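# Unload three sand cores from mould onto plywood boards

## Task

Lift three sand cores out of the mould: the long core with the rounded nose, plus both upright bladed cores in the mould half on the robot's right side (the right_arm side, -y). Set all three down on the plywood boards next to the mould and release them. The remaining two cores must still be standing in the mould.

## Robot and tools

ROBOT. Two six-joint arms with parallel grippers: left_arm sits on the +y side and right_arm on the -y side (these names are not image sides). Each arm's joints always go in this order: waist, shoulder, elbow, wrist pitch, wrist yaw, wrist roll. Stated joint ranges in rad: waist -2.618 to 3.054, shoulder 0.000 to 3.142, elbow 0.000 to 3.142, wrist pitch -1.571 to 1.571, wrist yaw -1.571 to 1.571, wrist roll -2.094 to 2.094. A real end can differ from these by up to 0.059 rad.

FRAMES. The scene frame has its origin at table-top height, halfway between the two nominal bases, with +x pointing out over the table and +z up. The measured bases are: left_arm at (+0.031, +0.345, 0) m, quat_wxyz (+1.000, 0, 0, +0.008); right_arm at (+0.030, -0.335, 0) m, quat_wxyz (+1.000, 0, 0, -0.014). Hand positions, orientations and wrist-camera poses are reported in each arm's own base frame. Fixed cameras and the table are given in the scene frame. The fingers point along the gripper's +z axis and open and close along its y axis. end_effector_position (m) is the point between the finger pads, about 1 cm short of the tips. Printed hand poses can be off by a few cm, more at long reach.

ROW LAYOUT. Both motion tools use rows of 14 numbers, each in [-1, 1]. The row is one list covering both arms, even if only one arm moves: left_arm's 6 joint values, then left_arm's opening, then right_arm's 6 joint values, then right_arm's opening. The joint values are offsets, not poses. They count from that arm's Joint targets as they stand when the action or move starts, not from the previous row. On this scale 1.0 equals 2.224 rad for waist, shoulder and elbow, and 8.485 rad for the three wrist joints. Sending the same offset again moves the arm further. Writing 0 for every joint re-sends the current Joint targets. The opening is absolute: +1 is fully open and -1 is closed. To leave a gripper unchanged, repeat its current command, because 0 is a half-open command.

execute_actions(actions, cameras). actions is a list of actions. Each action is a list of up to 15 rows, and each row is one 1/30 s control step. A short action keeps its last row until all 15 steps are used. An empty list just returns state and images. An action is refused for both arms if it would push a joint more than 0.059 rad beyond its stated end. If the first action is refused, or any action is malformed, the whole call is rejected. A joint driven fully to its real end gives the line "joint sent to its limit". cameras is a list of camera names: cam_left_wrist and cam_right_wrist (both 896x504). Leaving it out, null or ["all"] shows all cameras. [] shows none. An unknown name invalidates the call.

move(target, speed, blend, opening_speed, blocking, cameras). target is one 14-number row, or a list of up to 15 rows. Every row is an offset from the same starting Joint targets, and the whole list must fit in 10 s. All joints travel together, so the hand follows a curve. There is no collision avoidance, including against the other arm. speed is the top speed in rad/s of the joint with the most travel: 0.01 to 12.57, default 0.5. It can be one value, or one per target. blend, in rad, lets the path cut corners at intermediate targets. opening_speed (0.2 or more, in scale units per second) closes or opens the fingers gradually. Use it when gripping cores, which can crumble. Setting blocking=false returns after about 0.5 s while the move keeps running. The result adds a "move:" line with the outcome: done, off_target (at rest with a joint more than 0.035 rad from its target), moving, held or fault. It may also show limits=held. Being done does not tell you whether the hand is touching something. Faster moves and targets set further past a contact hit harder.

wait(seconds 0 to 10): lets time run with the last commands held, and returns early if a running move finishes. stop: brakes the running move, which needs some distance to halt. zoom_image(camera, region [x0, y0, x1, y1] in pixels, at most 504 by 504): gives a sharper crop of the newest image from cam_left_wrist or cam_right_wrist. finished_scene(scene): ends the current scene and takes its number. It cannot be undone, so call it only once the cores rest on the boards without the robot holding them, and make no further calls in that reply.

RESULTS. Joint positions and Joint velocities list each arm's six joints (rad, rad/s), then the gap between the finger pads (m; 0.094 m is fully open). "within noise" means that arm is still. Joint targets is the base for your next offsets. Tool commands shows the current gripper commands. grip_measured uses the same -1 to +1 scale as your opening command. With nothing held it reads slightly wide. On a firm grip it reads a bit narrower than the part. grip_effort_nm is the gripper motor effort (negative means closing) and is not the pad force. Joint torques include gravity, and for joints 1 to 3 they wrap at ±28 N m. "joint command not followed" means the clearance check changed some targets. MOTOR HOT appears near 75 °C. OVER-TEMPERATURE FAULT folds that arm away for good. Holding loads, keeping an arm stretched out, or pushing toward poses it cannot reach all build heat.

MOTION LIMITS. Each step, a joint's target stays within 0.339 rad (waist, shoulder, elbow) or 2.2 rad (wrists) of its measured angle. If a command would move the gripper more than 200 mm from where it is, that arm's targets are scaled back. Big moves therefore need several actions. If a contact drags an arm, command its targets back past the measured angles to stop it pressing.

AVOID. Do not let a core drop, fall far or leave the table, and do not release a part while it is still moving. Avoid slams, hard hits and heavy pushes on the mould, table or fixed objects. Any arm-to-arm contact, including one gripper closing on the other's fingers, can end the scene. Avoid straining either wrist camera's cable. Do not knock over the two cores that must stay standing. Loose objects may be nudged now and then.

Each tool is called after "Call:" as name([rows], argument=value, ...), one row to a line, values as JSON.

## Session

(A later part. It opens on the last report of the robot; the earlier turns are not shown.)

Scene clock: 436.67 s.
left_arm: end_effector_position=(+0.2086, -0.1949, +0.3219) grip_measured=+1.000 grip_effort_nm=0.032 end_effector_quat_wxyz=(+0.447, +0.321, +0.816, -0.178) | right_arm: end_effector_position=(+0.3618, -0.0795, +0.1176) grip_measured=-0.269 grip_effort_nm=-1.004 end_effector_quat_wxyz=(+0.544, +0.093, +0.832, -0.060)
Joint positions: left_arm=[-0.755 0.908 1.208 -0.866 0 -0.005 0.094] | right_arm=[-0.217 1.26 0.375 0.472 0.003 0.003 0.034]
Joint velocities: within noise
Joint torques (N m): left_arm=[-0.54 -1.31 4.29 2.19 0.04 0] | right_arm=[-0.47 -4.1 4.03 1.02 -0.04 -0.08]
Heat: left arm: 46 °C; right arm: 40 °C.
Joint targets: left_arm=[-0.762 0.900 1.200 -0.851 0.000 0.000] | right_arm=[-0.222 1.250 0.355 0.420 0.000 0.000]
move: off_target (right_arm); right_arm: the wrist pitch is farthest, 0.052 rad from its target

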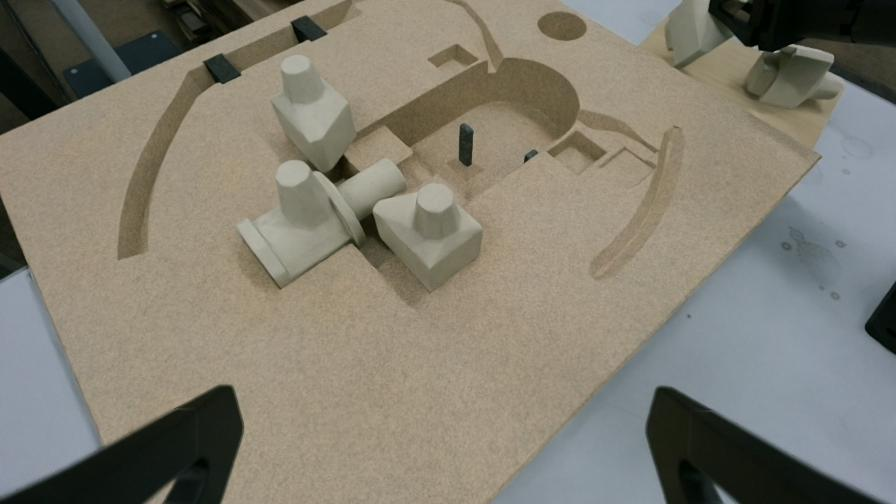

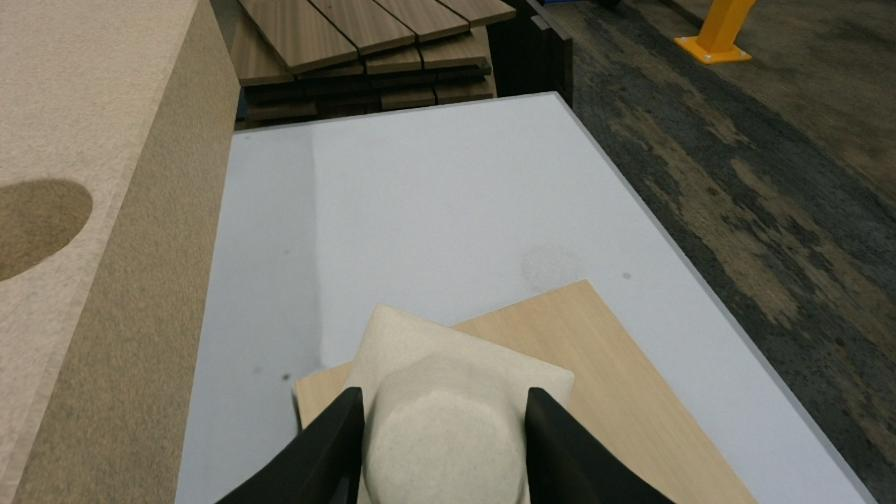

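Call:
move(target=[0,0,0,0,0,0,1,0,0,0.008,-0.021,0,0,-0.45], speed=0.2)

Call:
zoom_image(camera="cam_left_wrist", region=[596, 0, 896, 180])

Scene clock: 441.10 s.
left_arm: end_effector_position=(+0.2086, -0.1949, +0.3219) grip_measured=+1.000 grip_effort_nm=0.032 end_effector_quat_wxyz=(+0.447, +0.321, +0.816, -0.178) | right_arm: end_effector_position=(+0.3572, -0.0785, +0.1140) grip_measured=-0.269 grip_effort_nm=-1.004 end_effector_quat_wxyz=(+0.528, +0.094, +0.842, -0.058)
Joint positions: left_arm=[-0.755 0.908 1.208 -0.866 0 -0.005 0.094] | right_arm=[-0.217 1.237 0.387 0.399 0.003 0.003 0.034]
Joint velocities: within noise
Joint torques (N m): left_arm=[-0.46 -1.28 4.31 2.22 0.04 0.01] | right_arm=[-0.47 -2.19 4.67 0.04 -0.05 -0.07]
Heat: left arm: 46 °C; right arm: 39 °C.
Joint targets: left_arm=[-0.762 0.900 1.200 -0.851 0.000 0.000] | right_arm=[-0.222 1.250 0.373 0.241 0.000 0.000]
move: off_target (right_arm); right_arm: the wrist pitch is farthest, 0.157 rad from its target

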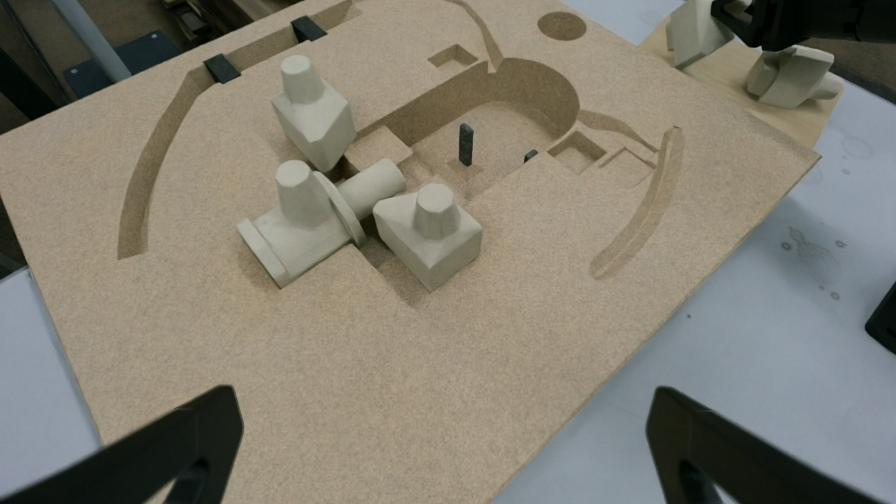

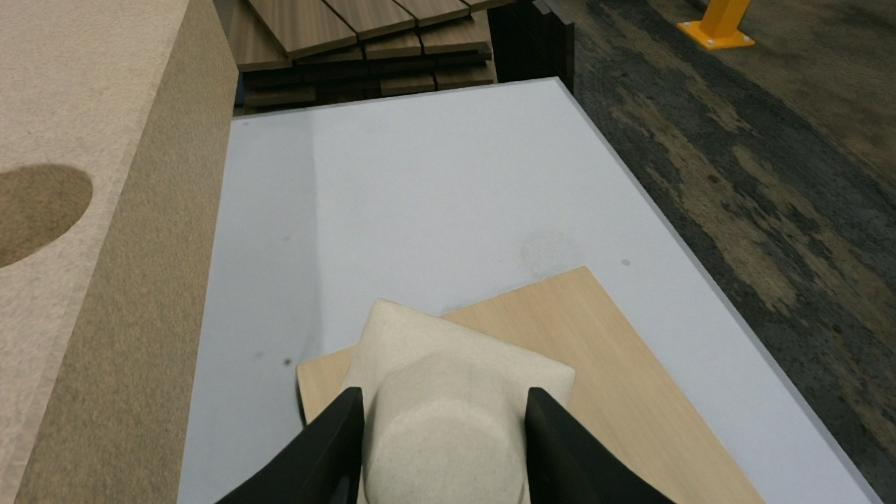

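Scaled by 1.680.

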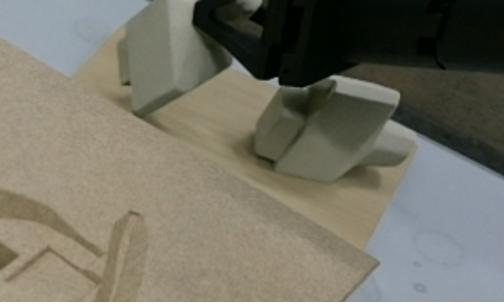

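Call:
move(target=[0,0,0,0,0,0,1,0,-0.004,0.008,-0.0165,0,0,-0.45], speed=0.2)

Call:
zoom_image(camera="cam_left_wrist", region=[596, 0, 896, 180])

Scene clock: 444.63 s.
left_arm: end_effector_position=(+0.2086, -0.1949, +0.3219) grip_measured=+1.000 grip_effort_nm=0.032 end_effector_quat_wxyz=(+0.447, +0.321, +0.816, -0.178) | right_arm: end_effector_position=(+0.3536, -0.0777, +0.1115) grip_measured=-0.269 grip_effort_nm=-1.009 end_effector_quat_wxyz=(+0.506, +0.095, +0.855, -0.056)
Joint positions: left_arm=[-0.755 0.908 1.208 -0.866 0 -0.005 0.094] | right_arm=[-0.217 1.218 0.416 0.3 0.003 0.002 0.034]
Joint velocities: within noise
Joint torques (N m): left_arm=[-0.5 -1.2 4.36 2.19 0.03 0.01] | right_arm=[-0.46 -1.42 3.86 -0.37 -0.05 -0.06]
Heat: left arm: 46 °C; right arm: 38 °C.
Joint targets: left_arm=[-0.762 0.900 1.200 -0.851 0.000 0.000] | right_arm=[-0.222 1.241 0.390 0.101 0.000 0.000]
move: off_target (right_arm); right_arm: the wrist pitch is farthest, 0.199 rad from its target

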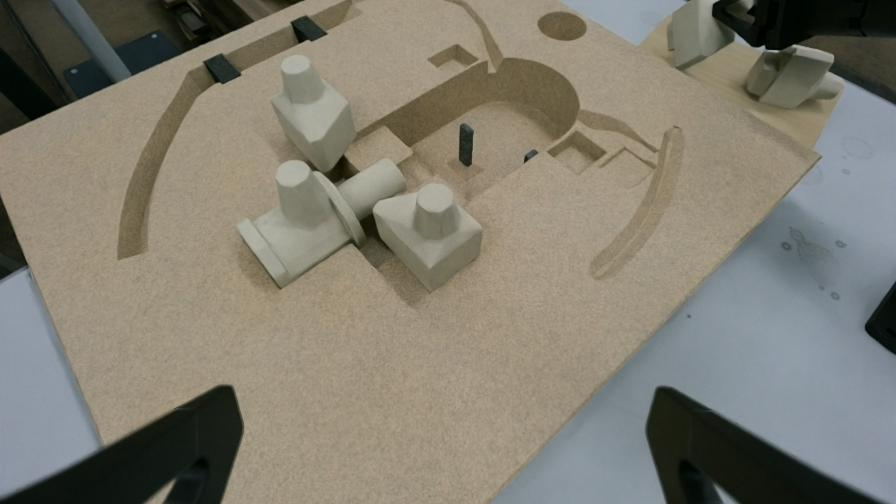

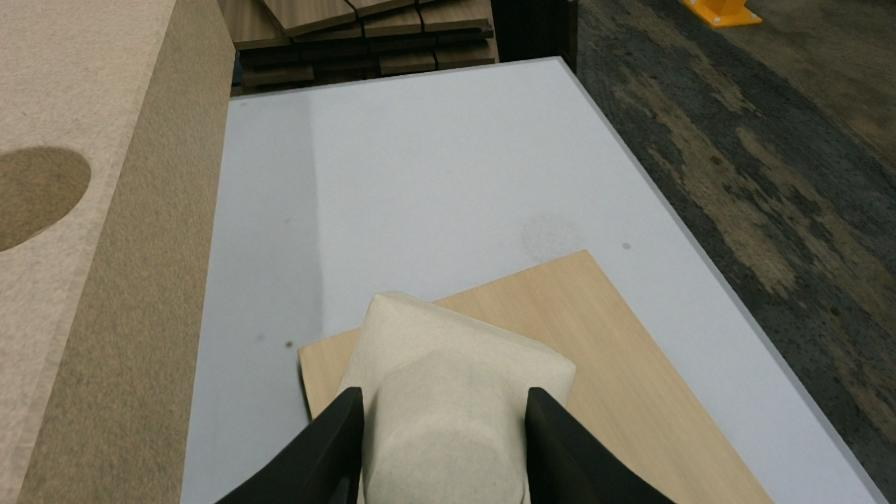

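Scaled by 1.680.

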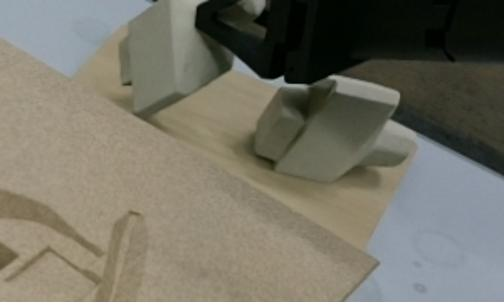

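Call:
move(target=[0,0,0,0,0,0,1,0,-0.009,-0.05,0.006,0,0,-0.40], speed=0.15)

Call:
zoom_image(camera="cam_left_wrist", region=[596, 0, 896, 180])

Scene clock: 449.40 s.
left_arm: end_effector_position=(+0.2086, -0.1949, +0.3219) grip_measured=+1.000 grip_effort_nm=0.027 end_effector_quat_wxyz=(+0.447, +0.321, +0.816, -0.178) | right_arm: end_effector_position=(+0.3427, -0.0753, +0.1052) grip_measured=-0.269 grip_effort_nm=-1.009 end_effector_quat_wxyz=(+0.518, +0.094, +0.848, -0.058)
Joint positions: left_arm=[-0.755 0.908 1.208 -0.866 0 -0.005 0.094] | right_arm=[-0.217 1.184 0.339 0.371 0.003 0 0.034]
Joint velocities: within noise
Joint torques (N m): left_arm=[-0.61 -1.24 4.36 2.21 0.01 0] | right_arm=[-0.46 0.13 1.25 -0.54 -0.04 -0.05]
Heat: left arm: 46 °C; right arm: 38 °C.
Joint targets: left_arm=[-0.762 0.900 1.200 -0.851 0.000 0.000] | right_arm=[-0.222 1.221 0.279 0.152 0.000 0.000]
move: off_target (right_arm); right_arm: the wrist pitch is farthest, 0.219 rad from its target

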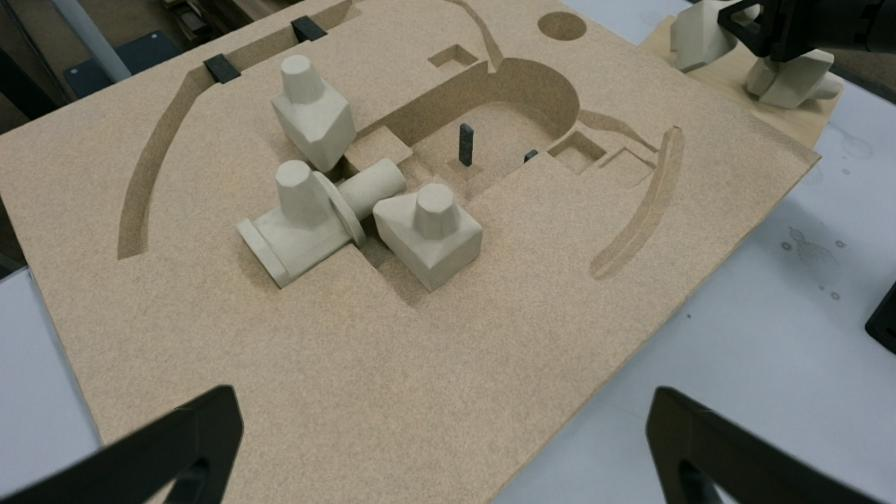

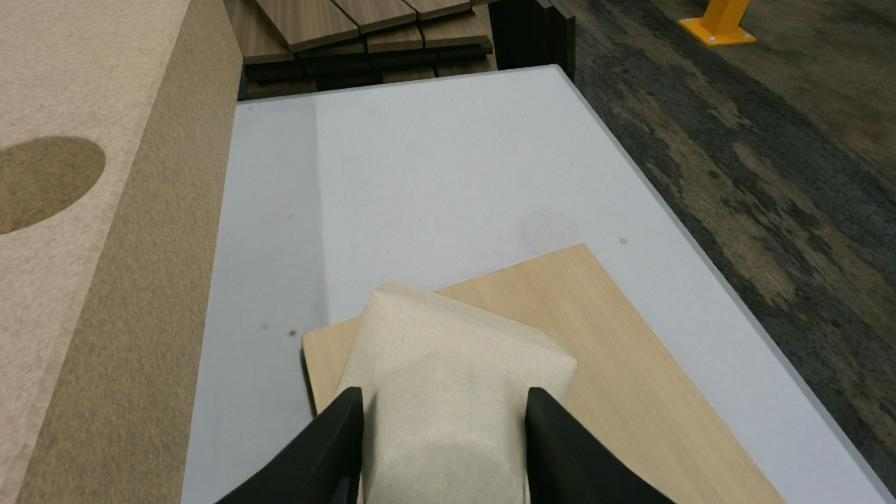

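Scaled by 1.680.

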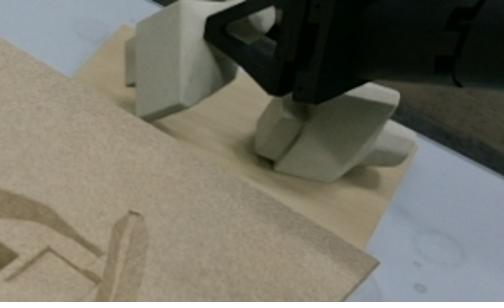

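Call:
move(target=[0,0,0,0,0,0,1,0,0,-0.035,0.002,0,0,-0.36], speed=0.15)

Call:
zoom_image(camera="cam_left_wrist", region=[596, 0, 896, 180])

Scene clock: 453.33 s.
left_arm: end_effector_position=(+0.2086, -0.1949, +0.3219) grip_measured=+1.000 grip_effort_nm=0.027 end_effector_quat_wxyz=(+0.447, +0.321, +0.816, -0.178) | right_arm: end_effector_position=(+0.3358, -0.0737, +0.1008) grip_measured=-0.269 grip_effort_nm=-1.004 end_effector_quat_wxyz=(+0.533, +0.092, +0.839, -0.059)
Joint positions: left_arm=[-0.755 0.908 1.208 -0.866 0 -0.005 0.094] | right_arm=[-0.217 1.173 0.272 0.462 0.003 0 0.034]
Joint velocities: within noise
Joint torques (N m): left_arm=[-0.49 -1.28 4.29 2.2 0.04 0.01] | right_arm=[-0.47 1.35 0.25 -1.21 -0.04 -0.04]
Heat: left arm: 46 °C; right arm: 37 °C.
Joint targets: left_arm=[-0.762 0.900 1.200 -0.851 0.000 0.000] | right_arm=[-0.222 1.221 0.201 0.169 0.000 0.000]
move: off_target (right_arm); right_arm: the wrist pitch is farthest, 0.293 rad from its target

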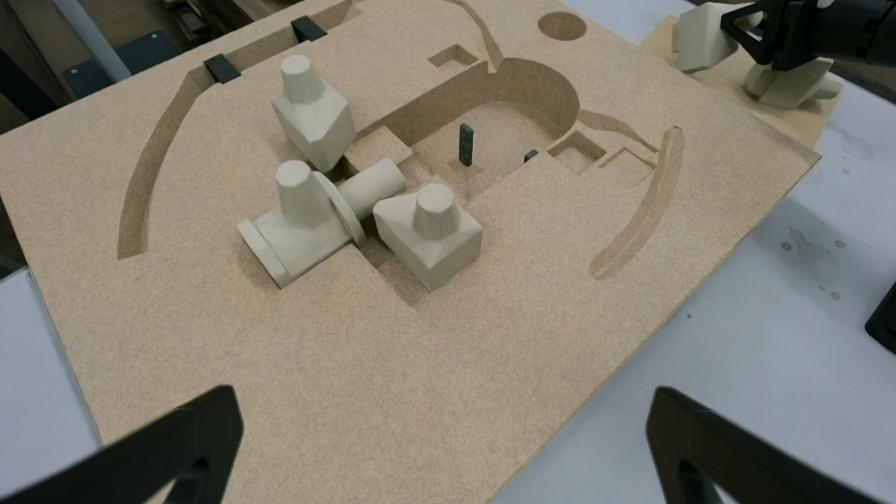

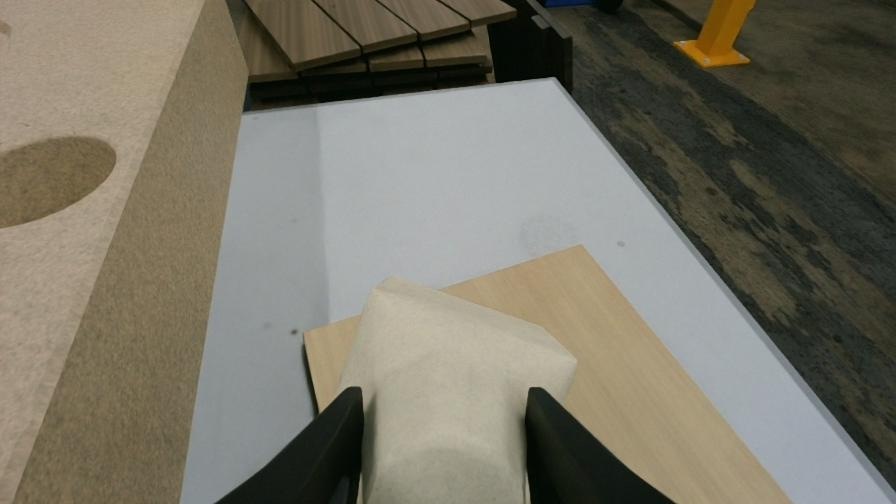

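Scaled by 1.680.

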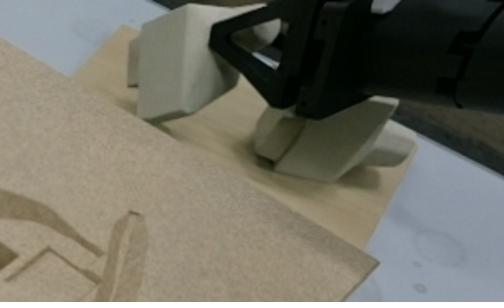

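Call:
move([
  [0,0,0,0,0,0,1,0,-0.01,0.02,0.025,0,0,-0.36],
  [0,0,0,0,0,0,1,0,-0.01,0.02,0.025,0,0,-0.05],
], speed=0.15, opening_speed=0.2)

Call:
zoom_image(camera="cam_left_wrist", region=[596, 0, 896, 180])

Scene clock: 460.97 s.
left_arm: end_effector_position=(+0.2086, -0.1949, +0.3219) grip_measured=+1.000 grip_effort_nm=0.037 end_effector_quat_wxyz=(+0.447, +0.321, +0.816, -0.178) | right_arm: end_effector_position=(+0.3373, -0.0769, +0.1056) grip_measured=-0.053 grip_effort_nm=0.183 end_effector_quat_wxyz=(+0.541, +0.096, +0.833, -0.067)
Joint positions: left_arm=[-0.755 0.908 1.208 -0.866 0 -0.005 0.094] | right_arm=[-0.217 1.173 0.272 0.484 0.019 0 0.044]
Joint velocities: within noise
Joint torques (N m): left_arm=[-0.46 -1.2 4.37 2.21 0.03 0] | right_arm=[-0.49 -0.54 3.58 0.56 -0.19 -0.03]
Heat: left arm: 46 °C; right arm: 37 °C.
Joint targets: left_arm=[-0.762 0.900 1.200 -0.851 0.000 0.000] | right_arm=[-0.222 1.198 0.246 0.381 0.000 0.000]
move: off_target (right_arm); target 2's new numbers were sent with right_arm's wrist pitch 0.118 rad from that target; right_arm: the wrist pitch is farthest, 0.103 rad from its target

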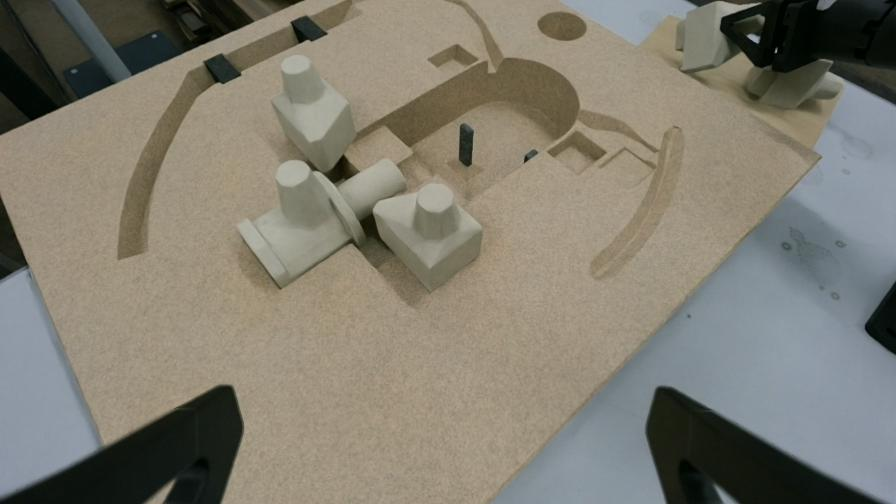

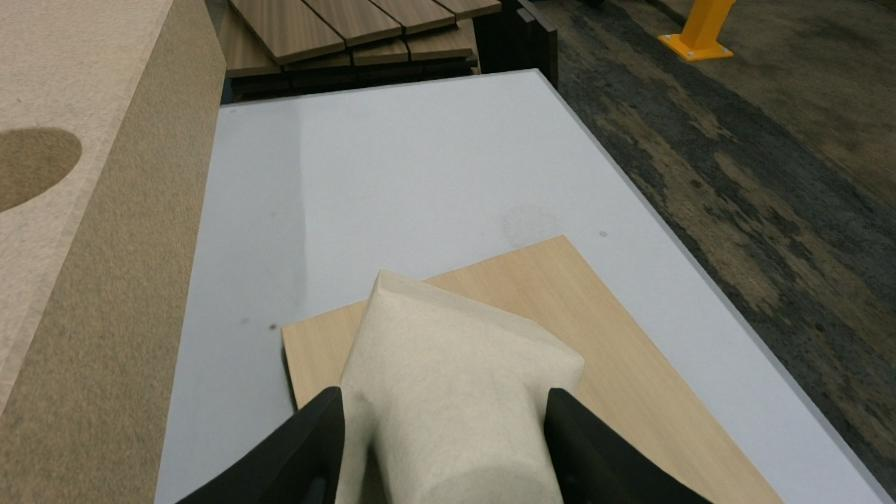

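Scaled by 1.680.

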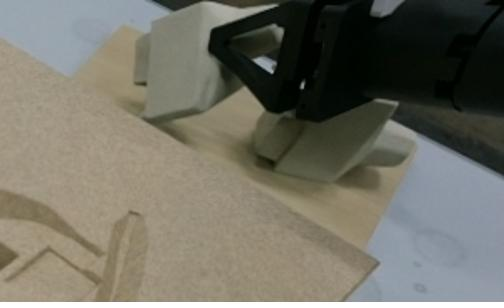

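Call:
move(target=[0,0,0,0,0,0,1,0,0,0,0,0,0,0.3], opening_speed=0.2)

Call:
zoom_image(camera="cam_left_wrist", region=[596, 0, 896, 180])

Scene clock: 465.87 s.
left_arm: end_effector_position=(+0.2086, -0.1949, +0.3219) grip_measured=+1.000 grip_effort_nm=0.037 end_effector_quat_wxyz=(+0.447, +0.321, +0.816, -0.178) | right_arm: end_effector_position=(+0.3263, -0.0717, +0.0788) grip_measured=+0.297 grip_effort_nm=0.188 end_effector_quat_wxyz=(+0.499, +0.091, +0.860, -0.057)
Joint positions: left_arm=[-0.755 0.908 1.208 -0.866 0 -0.005 0.094] | right_arm=[-0.22 1.191 0.259 0.414 -0.001 -0.007 0.061]
Joint velocities: within noise
Joint torques (N m): left_arm=[-0.47 -1.21 4.29 2.2 0.02 -0.02] | right_arm=[-0.21 -1.91 4.38 1.14 -0.01 0.04]
Heat: left arm: 46 °C; right arm: 37 °C.
Joint targets: left_arm=[-0.762 0.900 1.200 -0.851 0.000 0.000] | right_arm=[-0.222 1.198 0.246 0.381 0.000 0.000]
move: done

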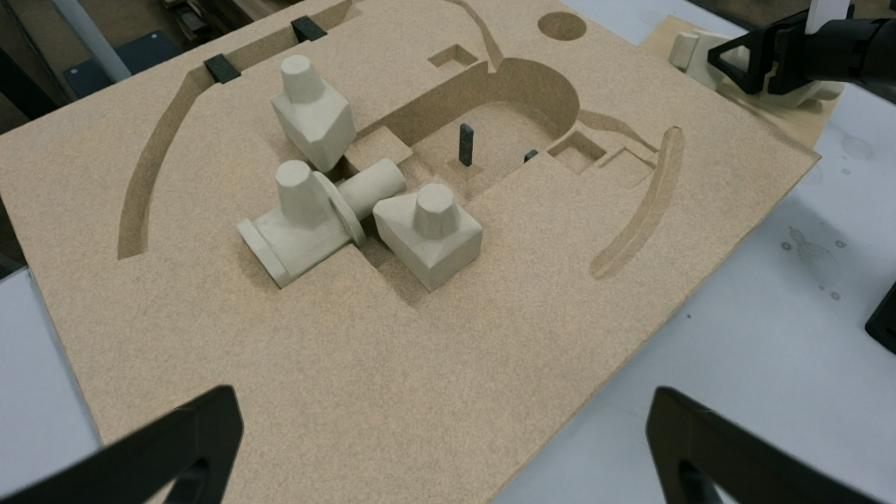

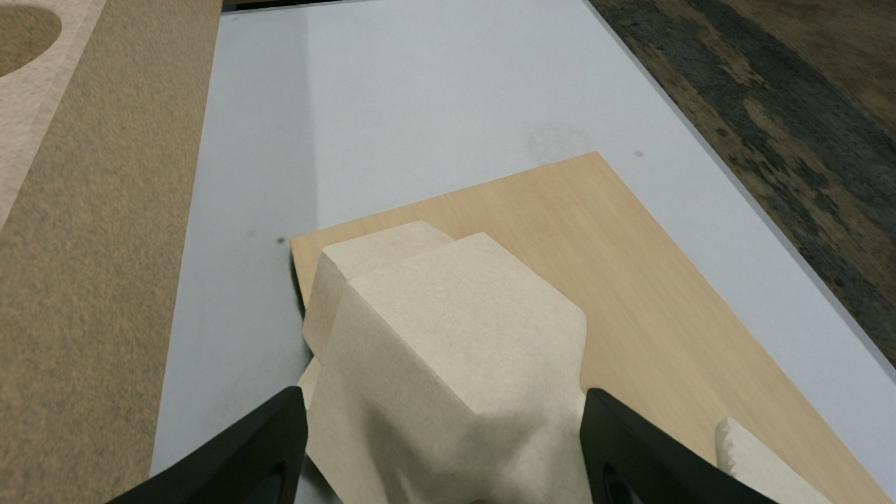

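Scaled by 1.680.

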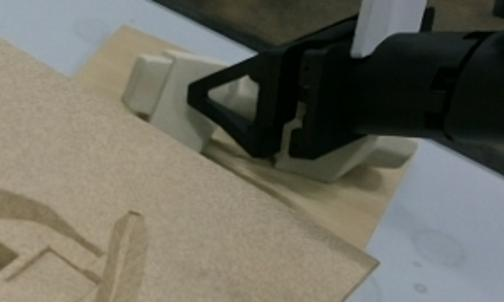

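Call:
move([
  [0,0,0,0,0,0,1,0,-0.06,0.0,-0.005,0,0,0.4],
  [0,0,0,0,0,0,1,0,-0.12,0.1,-0.03,0,0,0.4],
], speed=0.25, blend=0.05)

Call:
zoom_image(camera="cam_left_wrist", region=[596, 0, 896, 180])

Scene clock: 471.23 s.
left_arm: end_effector_position=(+0.2086, -0.1949, +0.3219) grip_measured=+1.000 grip_effort_nm=0.027 end_effector_quat_wxyz=(+0.447, +0.321, +0.816, -0.178) | right_arm: end_effector_position=(+0.3339, -0.0733, +0.1743) grip_measured=+0.397 grip_effort_nm=0.178 end_effector_quat_wxyz=(+0.558, +0.087, +0.823, -0.063)
Joint positions: left_arm=[-0.755 0.908 1.208 -0.866 0 -0.005 0.094] | right_arm=[-0.22 0.945 0.441 0.127 -0.002 -0.007 0.066]
Joint velocities: within noise
Joint torques (N m): left_arm=[-0.51 -1.2 4.34 2.21 0.02 -0.01] | right_arm=[-0.21 -2.8 8.57 1.47 0 0.05]
Heat: left arm: 46 °C; right arm: 38 °C.
Joint targets: left_arm=[-0.762 0.900 1.200 -0.851 0.000 0.000] | right_arm=[-0.222 0.932 0.469 0.127 0.000 0.000]
move: done

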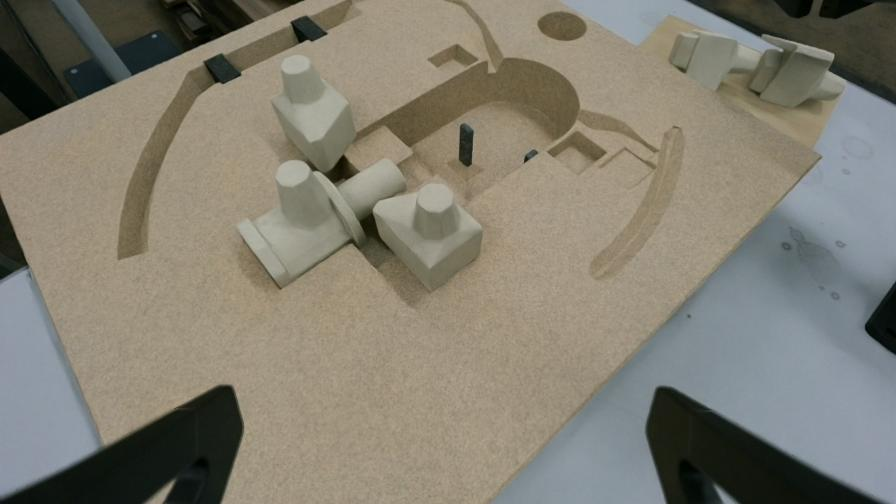

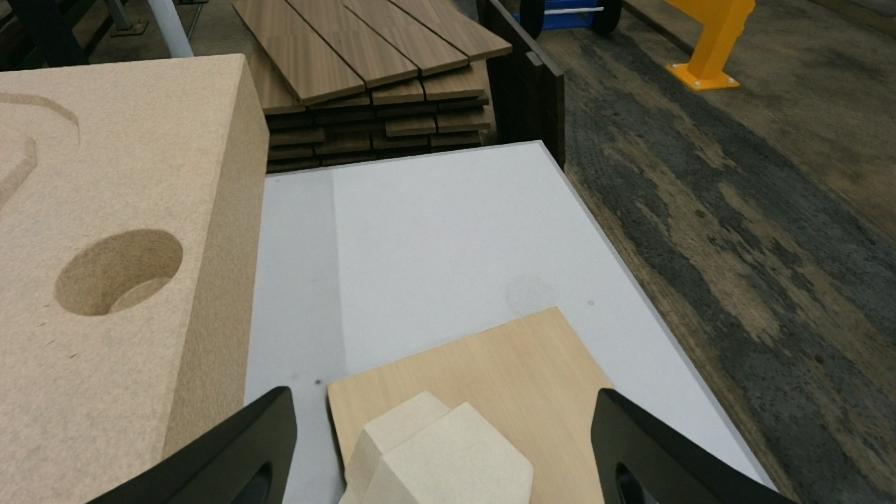

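Scaled by 1.680.

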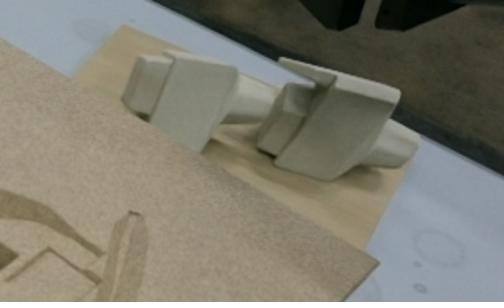

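Call:
move(target=[0.1025,0.4114,0.353,-0.0364,0,0,1,0,0,0,0,0,0,0.4], speed=0.7, cameras=["cam_left_wrist"])

Scene clock: 480.17 s.
left_arm: end_effector_position=(+0.3868, -0.2297, +0.2599) grip_measured=+1.000 grip_effort_nm=0.022 end_effector_quat_wxyz=(+0.269, +0.253, +0.926, -0.075) | right_arm: end_effector_position=(+0.3338, -0.0732, +0.1740) grip_measured=+0.397 grip_effort_nm=0.178 end_effector_quat_wxyz=(+0.558, +0.087, +0.823, -0.063)
Joint positions: left_arm=[-0.538 1.809 1.96 -1.155 -0.001 -0.005 0.094] | right_arm=[-0.22 0.945 0.441 0.125 -0.002 -0.007 0.066]
Joint velocities: within noise
Joint torques (N m): left_arm=[0.27 -7.38 7.13 1.42 0.01 0.01] | right_arm=[-0.2 -2.78 8.55 1.52 0 0.04]
Heat: left arm: 46 °C; right arm: 40 °C.
Joint targets: left_arm=[-0.535 1.815 1.985 -1.160 0.000 0.000] | right_arm=[-0.222 0.932 0.469 0.127 0.000 0.000]
move: done
Images, in order (width x height): cam_left_wrist 896x504.

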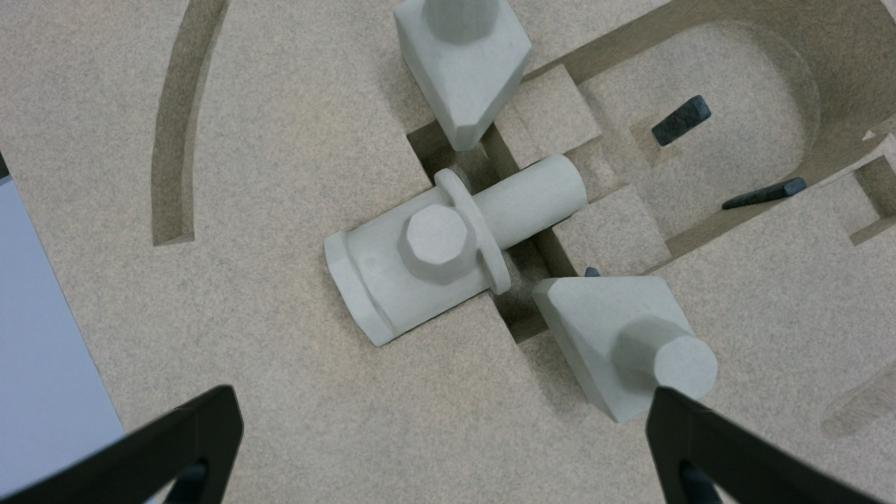

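Call:
move(target=[0.1596,0.2293,0.1416,-0.0348,0.0922,0.1715,1,0,0,0,0,0,0,0.4], speed=0.5)

Scene clock: 497.53 s.
left_arm: end_effector_position=(+0.4329, -0.2040, +0.1673) grip_measured=+1.000 grip_effort_nm=0.022 end_effector_quat_wxyz=(+0.253, +0.687, +0.626, -0.268) | right_arm: end_effector_position=(+0.3338, -0.0732, +0.1739) grip_measured=+0.397 grip_effort_nm=0.178 end_effector_quat_wxyz=(+0.558, +0.087, +0.823, -0.063)
Joint positions: left_arm=[-0.183 2.302 2.276 -1.445 0.749 1.442 0.094] | right_arm=[-0.22 0.945 0.441 0.125 -0.002 -0.007 0.066]
Joint velocities: within noise
Joint torques (N m): left_arm=[0.29 -9.42 6.6 0.55 0.85 0.11] | right_arm=[-0.2 -2.78 8.58 1.52 0.01 0.04]
Heat: left arm: 42 °C; right arm: 41 °C.
Joint targets: left_arm=[-0.180 2.325 2.300 -1.455 0.782 1.455] | right_arm=[-0.222 0.932 0.469 0.127 0.000 0.000]
move: done

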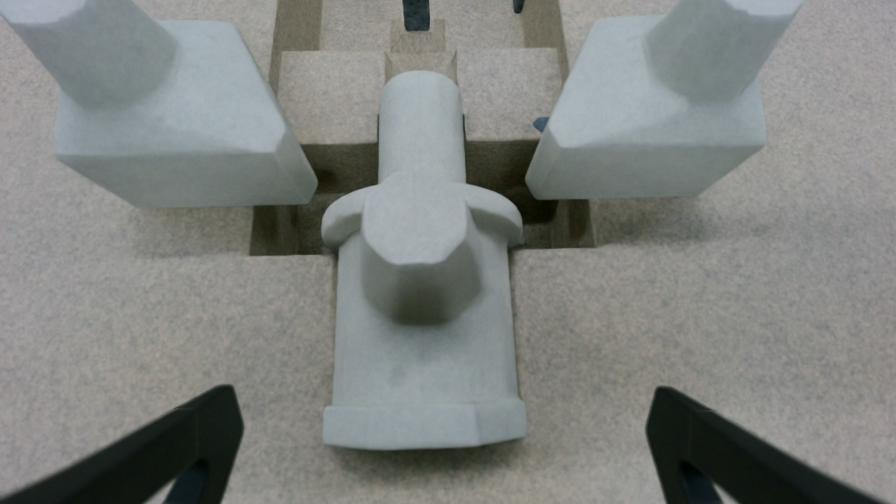

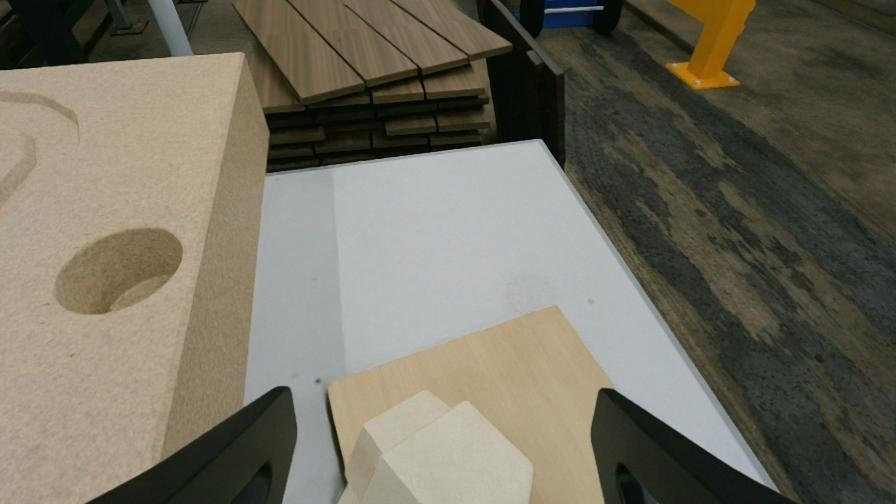

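Call:
move(target=[-0.0157,0.036,0.0225,0.0059,0.0035,-0.0047,0.6,0,0,0,0,0,0,0.4], speed=0.3, cameras=["cam_left_wrist"])

Scene clock: 516.50 s.
left_arm: end_effector_position=(+0.4425, -0.2230, +0.1481) grip_measured=+0.602 grip_effort_nm=-0.085 end_effector_quat_wxyz=(+0.253, +0.684, +0.621, -0.286) | right_arm: end_effector_position=(+0.3338, -0.0732, +0.1739) grip_measured=+0.397 grip_effort_nm=0.173 end_effector_quat_wxyz=(+0.558, +0.087, +0.823, -0.063)
Joint positions: left_arm=[-0.211 2.384 2.326 -1.414 0.778 1.415 0.075] | right_arm=[-0.22 0.945 0.441 0.125 -0.002 -0.007 0.066]
Joint velocities: within noise
Joint torques (N m): left_arm=[-0.29 -10.07 6.6 0.71 0.88 -0.04] | right_arm=[-0.2 -2.8 8.55 1.52 0 0.04]
Heat: left arm: 39 °C; right arm: 42 °C.
Joint targets: left_arm=[-0.214 2.405 2.350 -1.405 0.812 1.415] | right_arm=[-0.222 0.932 0.469 0.127 0.000 0.000]
move: done
Images, in order (width x height): cam_left_wrist 896x504.

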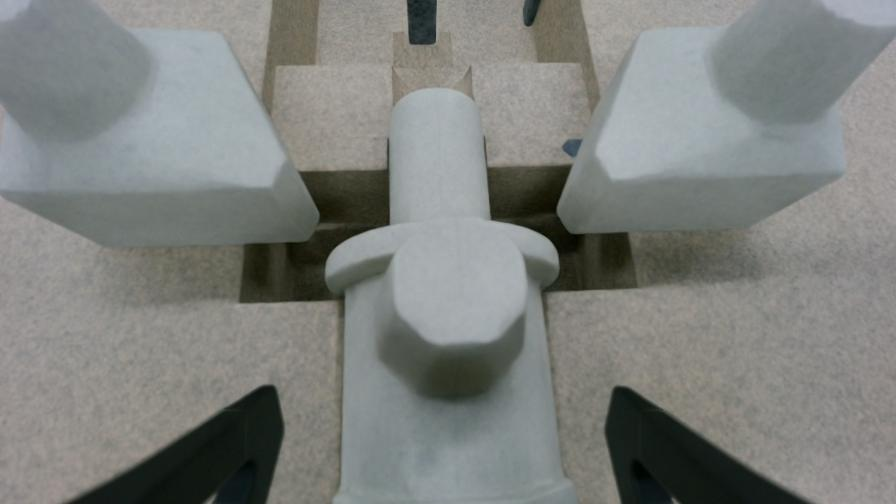

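Call:
move(target=[-0.027,-0.0113,-0.0697,0.0236,-0.0014,-0.0097,0.6,0,0,0,0,0,0,0.4], speed=0.2, cameras=["cam_left_wrist"])

Scene clock: 524.07 s.
left_arm: end_effector_position=(+0.4468, -0.2532, +0.1193) grip_measured=+0.602 grip_effort_nm=-0.085 end_effector_quat_wxyz=(+0.262, +0.685, +0.618, -0.285) | right_arm: end_effector_position=(+0.3338, -0.0732, +0.1739) grip_measured=+0.397 grip_effort_nm=0.178 end_effector_quat_wxyz=(+0.558, +0.087, +0.823, -0.063)
Joint positions: left_arm=[-0.268 2.384 2.203 -1.215 0.779 1.333 0.075] | right_arm=[-0.22 0.945 0.441 0.125 -0.002 -0.007 0.066]
Joint velocities: within noise
Joint torques (N m): left_arm=[-0.44 -11.9 4.12 0.84 0.72 -0.09] | right_arm=[-0.21 -2.77 8.57 1.52 0.01 0.04]
Heat: left arm: 39 °C; right arm: 42 °C.
Joint targets: left_arm=[-0.275 2.380 2.195 -1.205 0.800 1.333] | right_arm=[-0.222 0.932 0.469 0.127 0.000 0.000]
move: done
Images, in order (width x height): cam_left_wrist 896x504.

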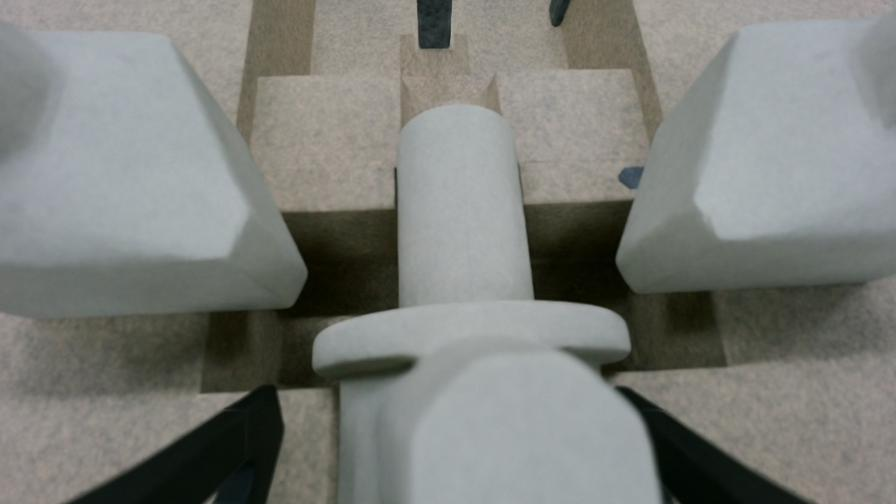

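Call:
move(target=[0.0013,-0.0202,0.027,-0.0094,0,0,0.6,0,0,0,0,0,0,0.4], speed=0.2, cameras=["cam_left_wrist"])

Scene clock: 534.07 s.
left_arm: end_effector_position=(+0.4405, -0.2514, +0.1257) grip_measured=+0.602 grip_effort_nm=-0.085 end_effector_quat_wxyz=(+0.249, +0.681, +0.623, -0.293) | right_arm: end_effector_position=(+0.3337, -0.0732, +0.1738) grip_measured=+0.397 grip_effort_nm=0.178 end_effector_quat_wxyz=(+0.557, +0.087, +0.823, -0.063)
Joint positions: left_arm=[-0.268 2.384 2.232 -1.275 0.779 1.332 0.075] | right_arm=[-0.22 0.945 0.441 0.125 -0.002 -0.007 0.066]
Joint velocities: within noise
Joint torques (N m): left_arm=[-0.25 -15.39 6.63 0.59 0.72 -0.07] | right_arm=[-0.2 -2.74 8.54 1.52 0.01 0.04]
Heat: left arm: 39 °C; right arm: 42 °C.
Joint targets: left_arm=[-0.272 2.335 2.255 -1.285 0.800 1.333] | right_arm=[-0.222 0.932 0.469 0.127 0.000 0.000]
move: off_target (left_arm); left_arm: the shoulder is farthest, 0.049 rad from its target
Images, in order (width x height): cam_left_wrist 896x504.

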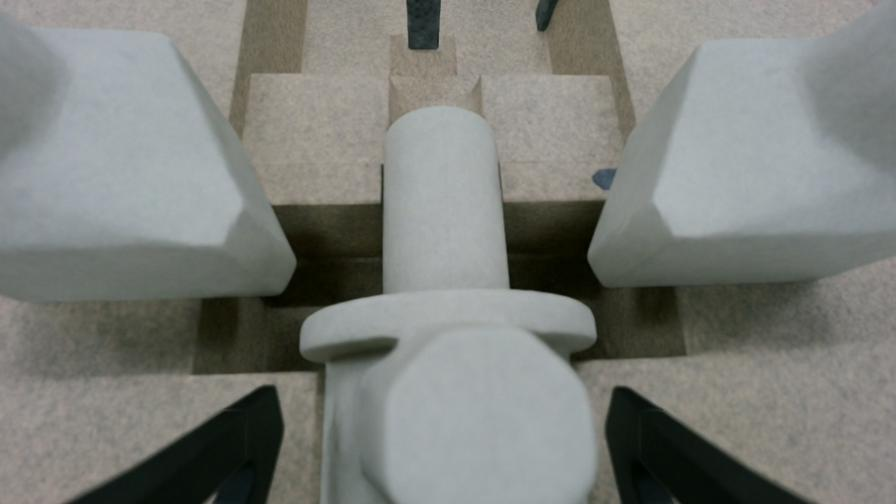

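Call:
move(target=[0,-0.0121,0,0.0,0,0,0.6,0,0,0,0,0,0,0.4], speed=0.2, cameras=["cam_left_wrist"])

Scene clock: 537.57 s.
left_arm: end_effector_position=(+0.4399, -0.2512, +0.1388) grip_measured=+0.602 grip_effort_nm=-0.090 end_effector_quat_wxyz=(+0.260, +0.684, +0.619, -0.286) | right_arm: end_effector_position=(+0.3337, -0.0732, +0.1738) grip_measured=+0.397 grip_effort_nm=0.173 end_effector_quat_wxyz=(+0.557, +0.087, +0.823, -0.063)
Joint positions: left_arm=[-0.268 2.356 2.232 -1.276 0.779 1.332 0.075] | right_arm=[-0.22 0.945 0.441 0.125 -0.002 -0.007 0.066]
Joint velocities: within noise
Joint torques (N m): left_arm=[-0.25 -15.09 6.64 0.62 0.72 -0.05] | right_arm=[-0.2 -2.77 8.55 1.52 0.01 0.04]
Heat: left arm: 41 °C; right arm: 42 °C.
Joint targets: left_arm=[-0.272 2.308 2.255 -1.284 0.800 1.333] | right_arm=[-0.222 0.932 0.469 0.127 0.000 0.000]
move: off_target (left_arm); left_arm: the shoulder is farthest, 0.048 rad from its target
Images, in order (width x height): cam_left_wrist 896x504.

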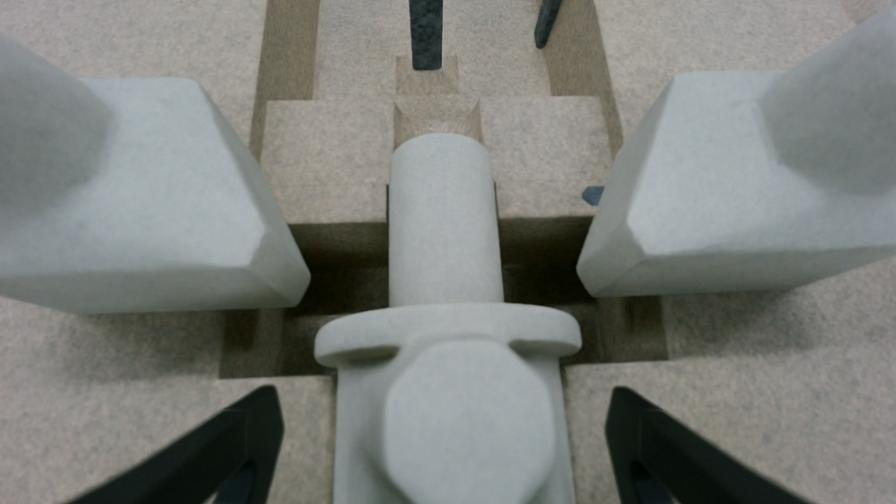

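Call:
move(target=[0,0,0,0,0,0,-0.4,0,0,0,0,0,0,0.4], opening_speed=0.6)

Scene clock: 542.00 s.
left_arm: end_effector_position=(+0.4375, -0.2506, +0.1384) grip_measured=-0.181 grip_effort_nm=-0.999 end_effector_quat_wxyz=(+0.255, +0.682, +0.621, -0.289) | right_arm: end_effector_position=(+0.3337, -0.0732, +0.1738) grip_measured=+0.397 grip_effort_nm=0.173 end_effector_quat_wxyz=(+0.557, +0.087, +0.823, -0.063)
Joint positions: left_arm=[-0.268 2.356 2.232 -1.289 0.779 1.332 0.038] | right_arm=[-0.22 0.945 0.441 0.125 -0.002 -0.007 0.066]
Joint velocities: within noise
Joint torques (N m): left_arm=[-0.31 -15.12 6.71 0.75 0.74 -0.02] | right_arm=[-0.18 -2.74 8.58 1.52 0.01 0.05]
Heat: left arm: 43 °C; right arm: 42 °C.
Joint targets: left_arm=[-0.272 2.308 2.255 -1.285 0.800 1.333] | right_arm=[-0.222 0.932 0.469 0.127 0.000 0.000]
move: off_target (left_arm); left_arm: the shoulder is farthest, 0.048 rad from its target

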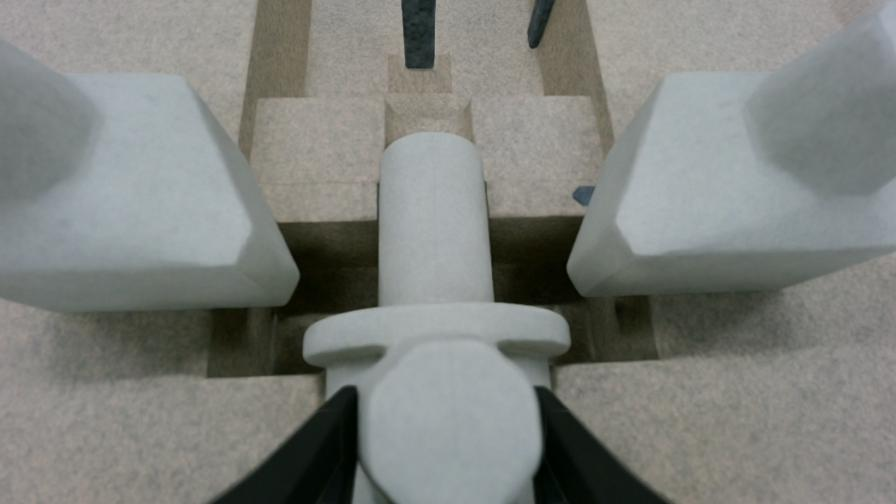

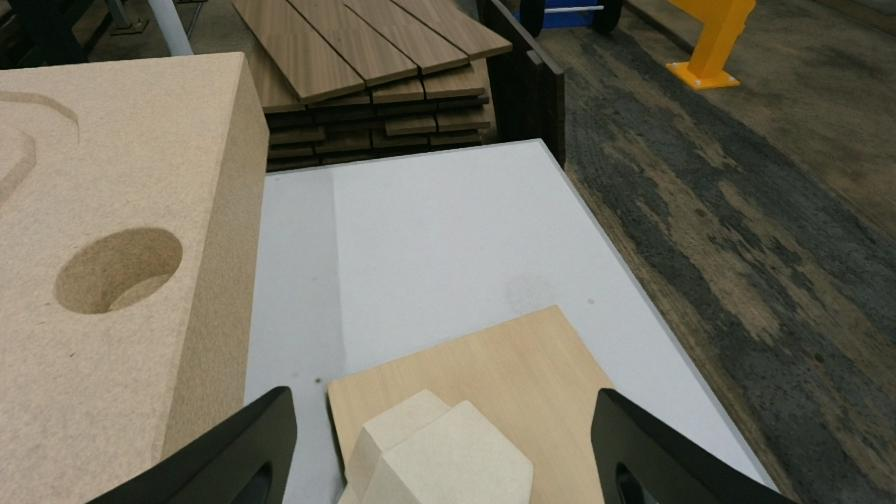

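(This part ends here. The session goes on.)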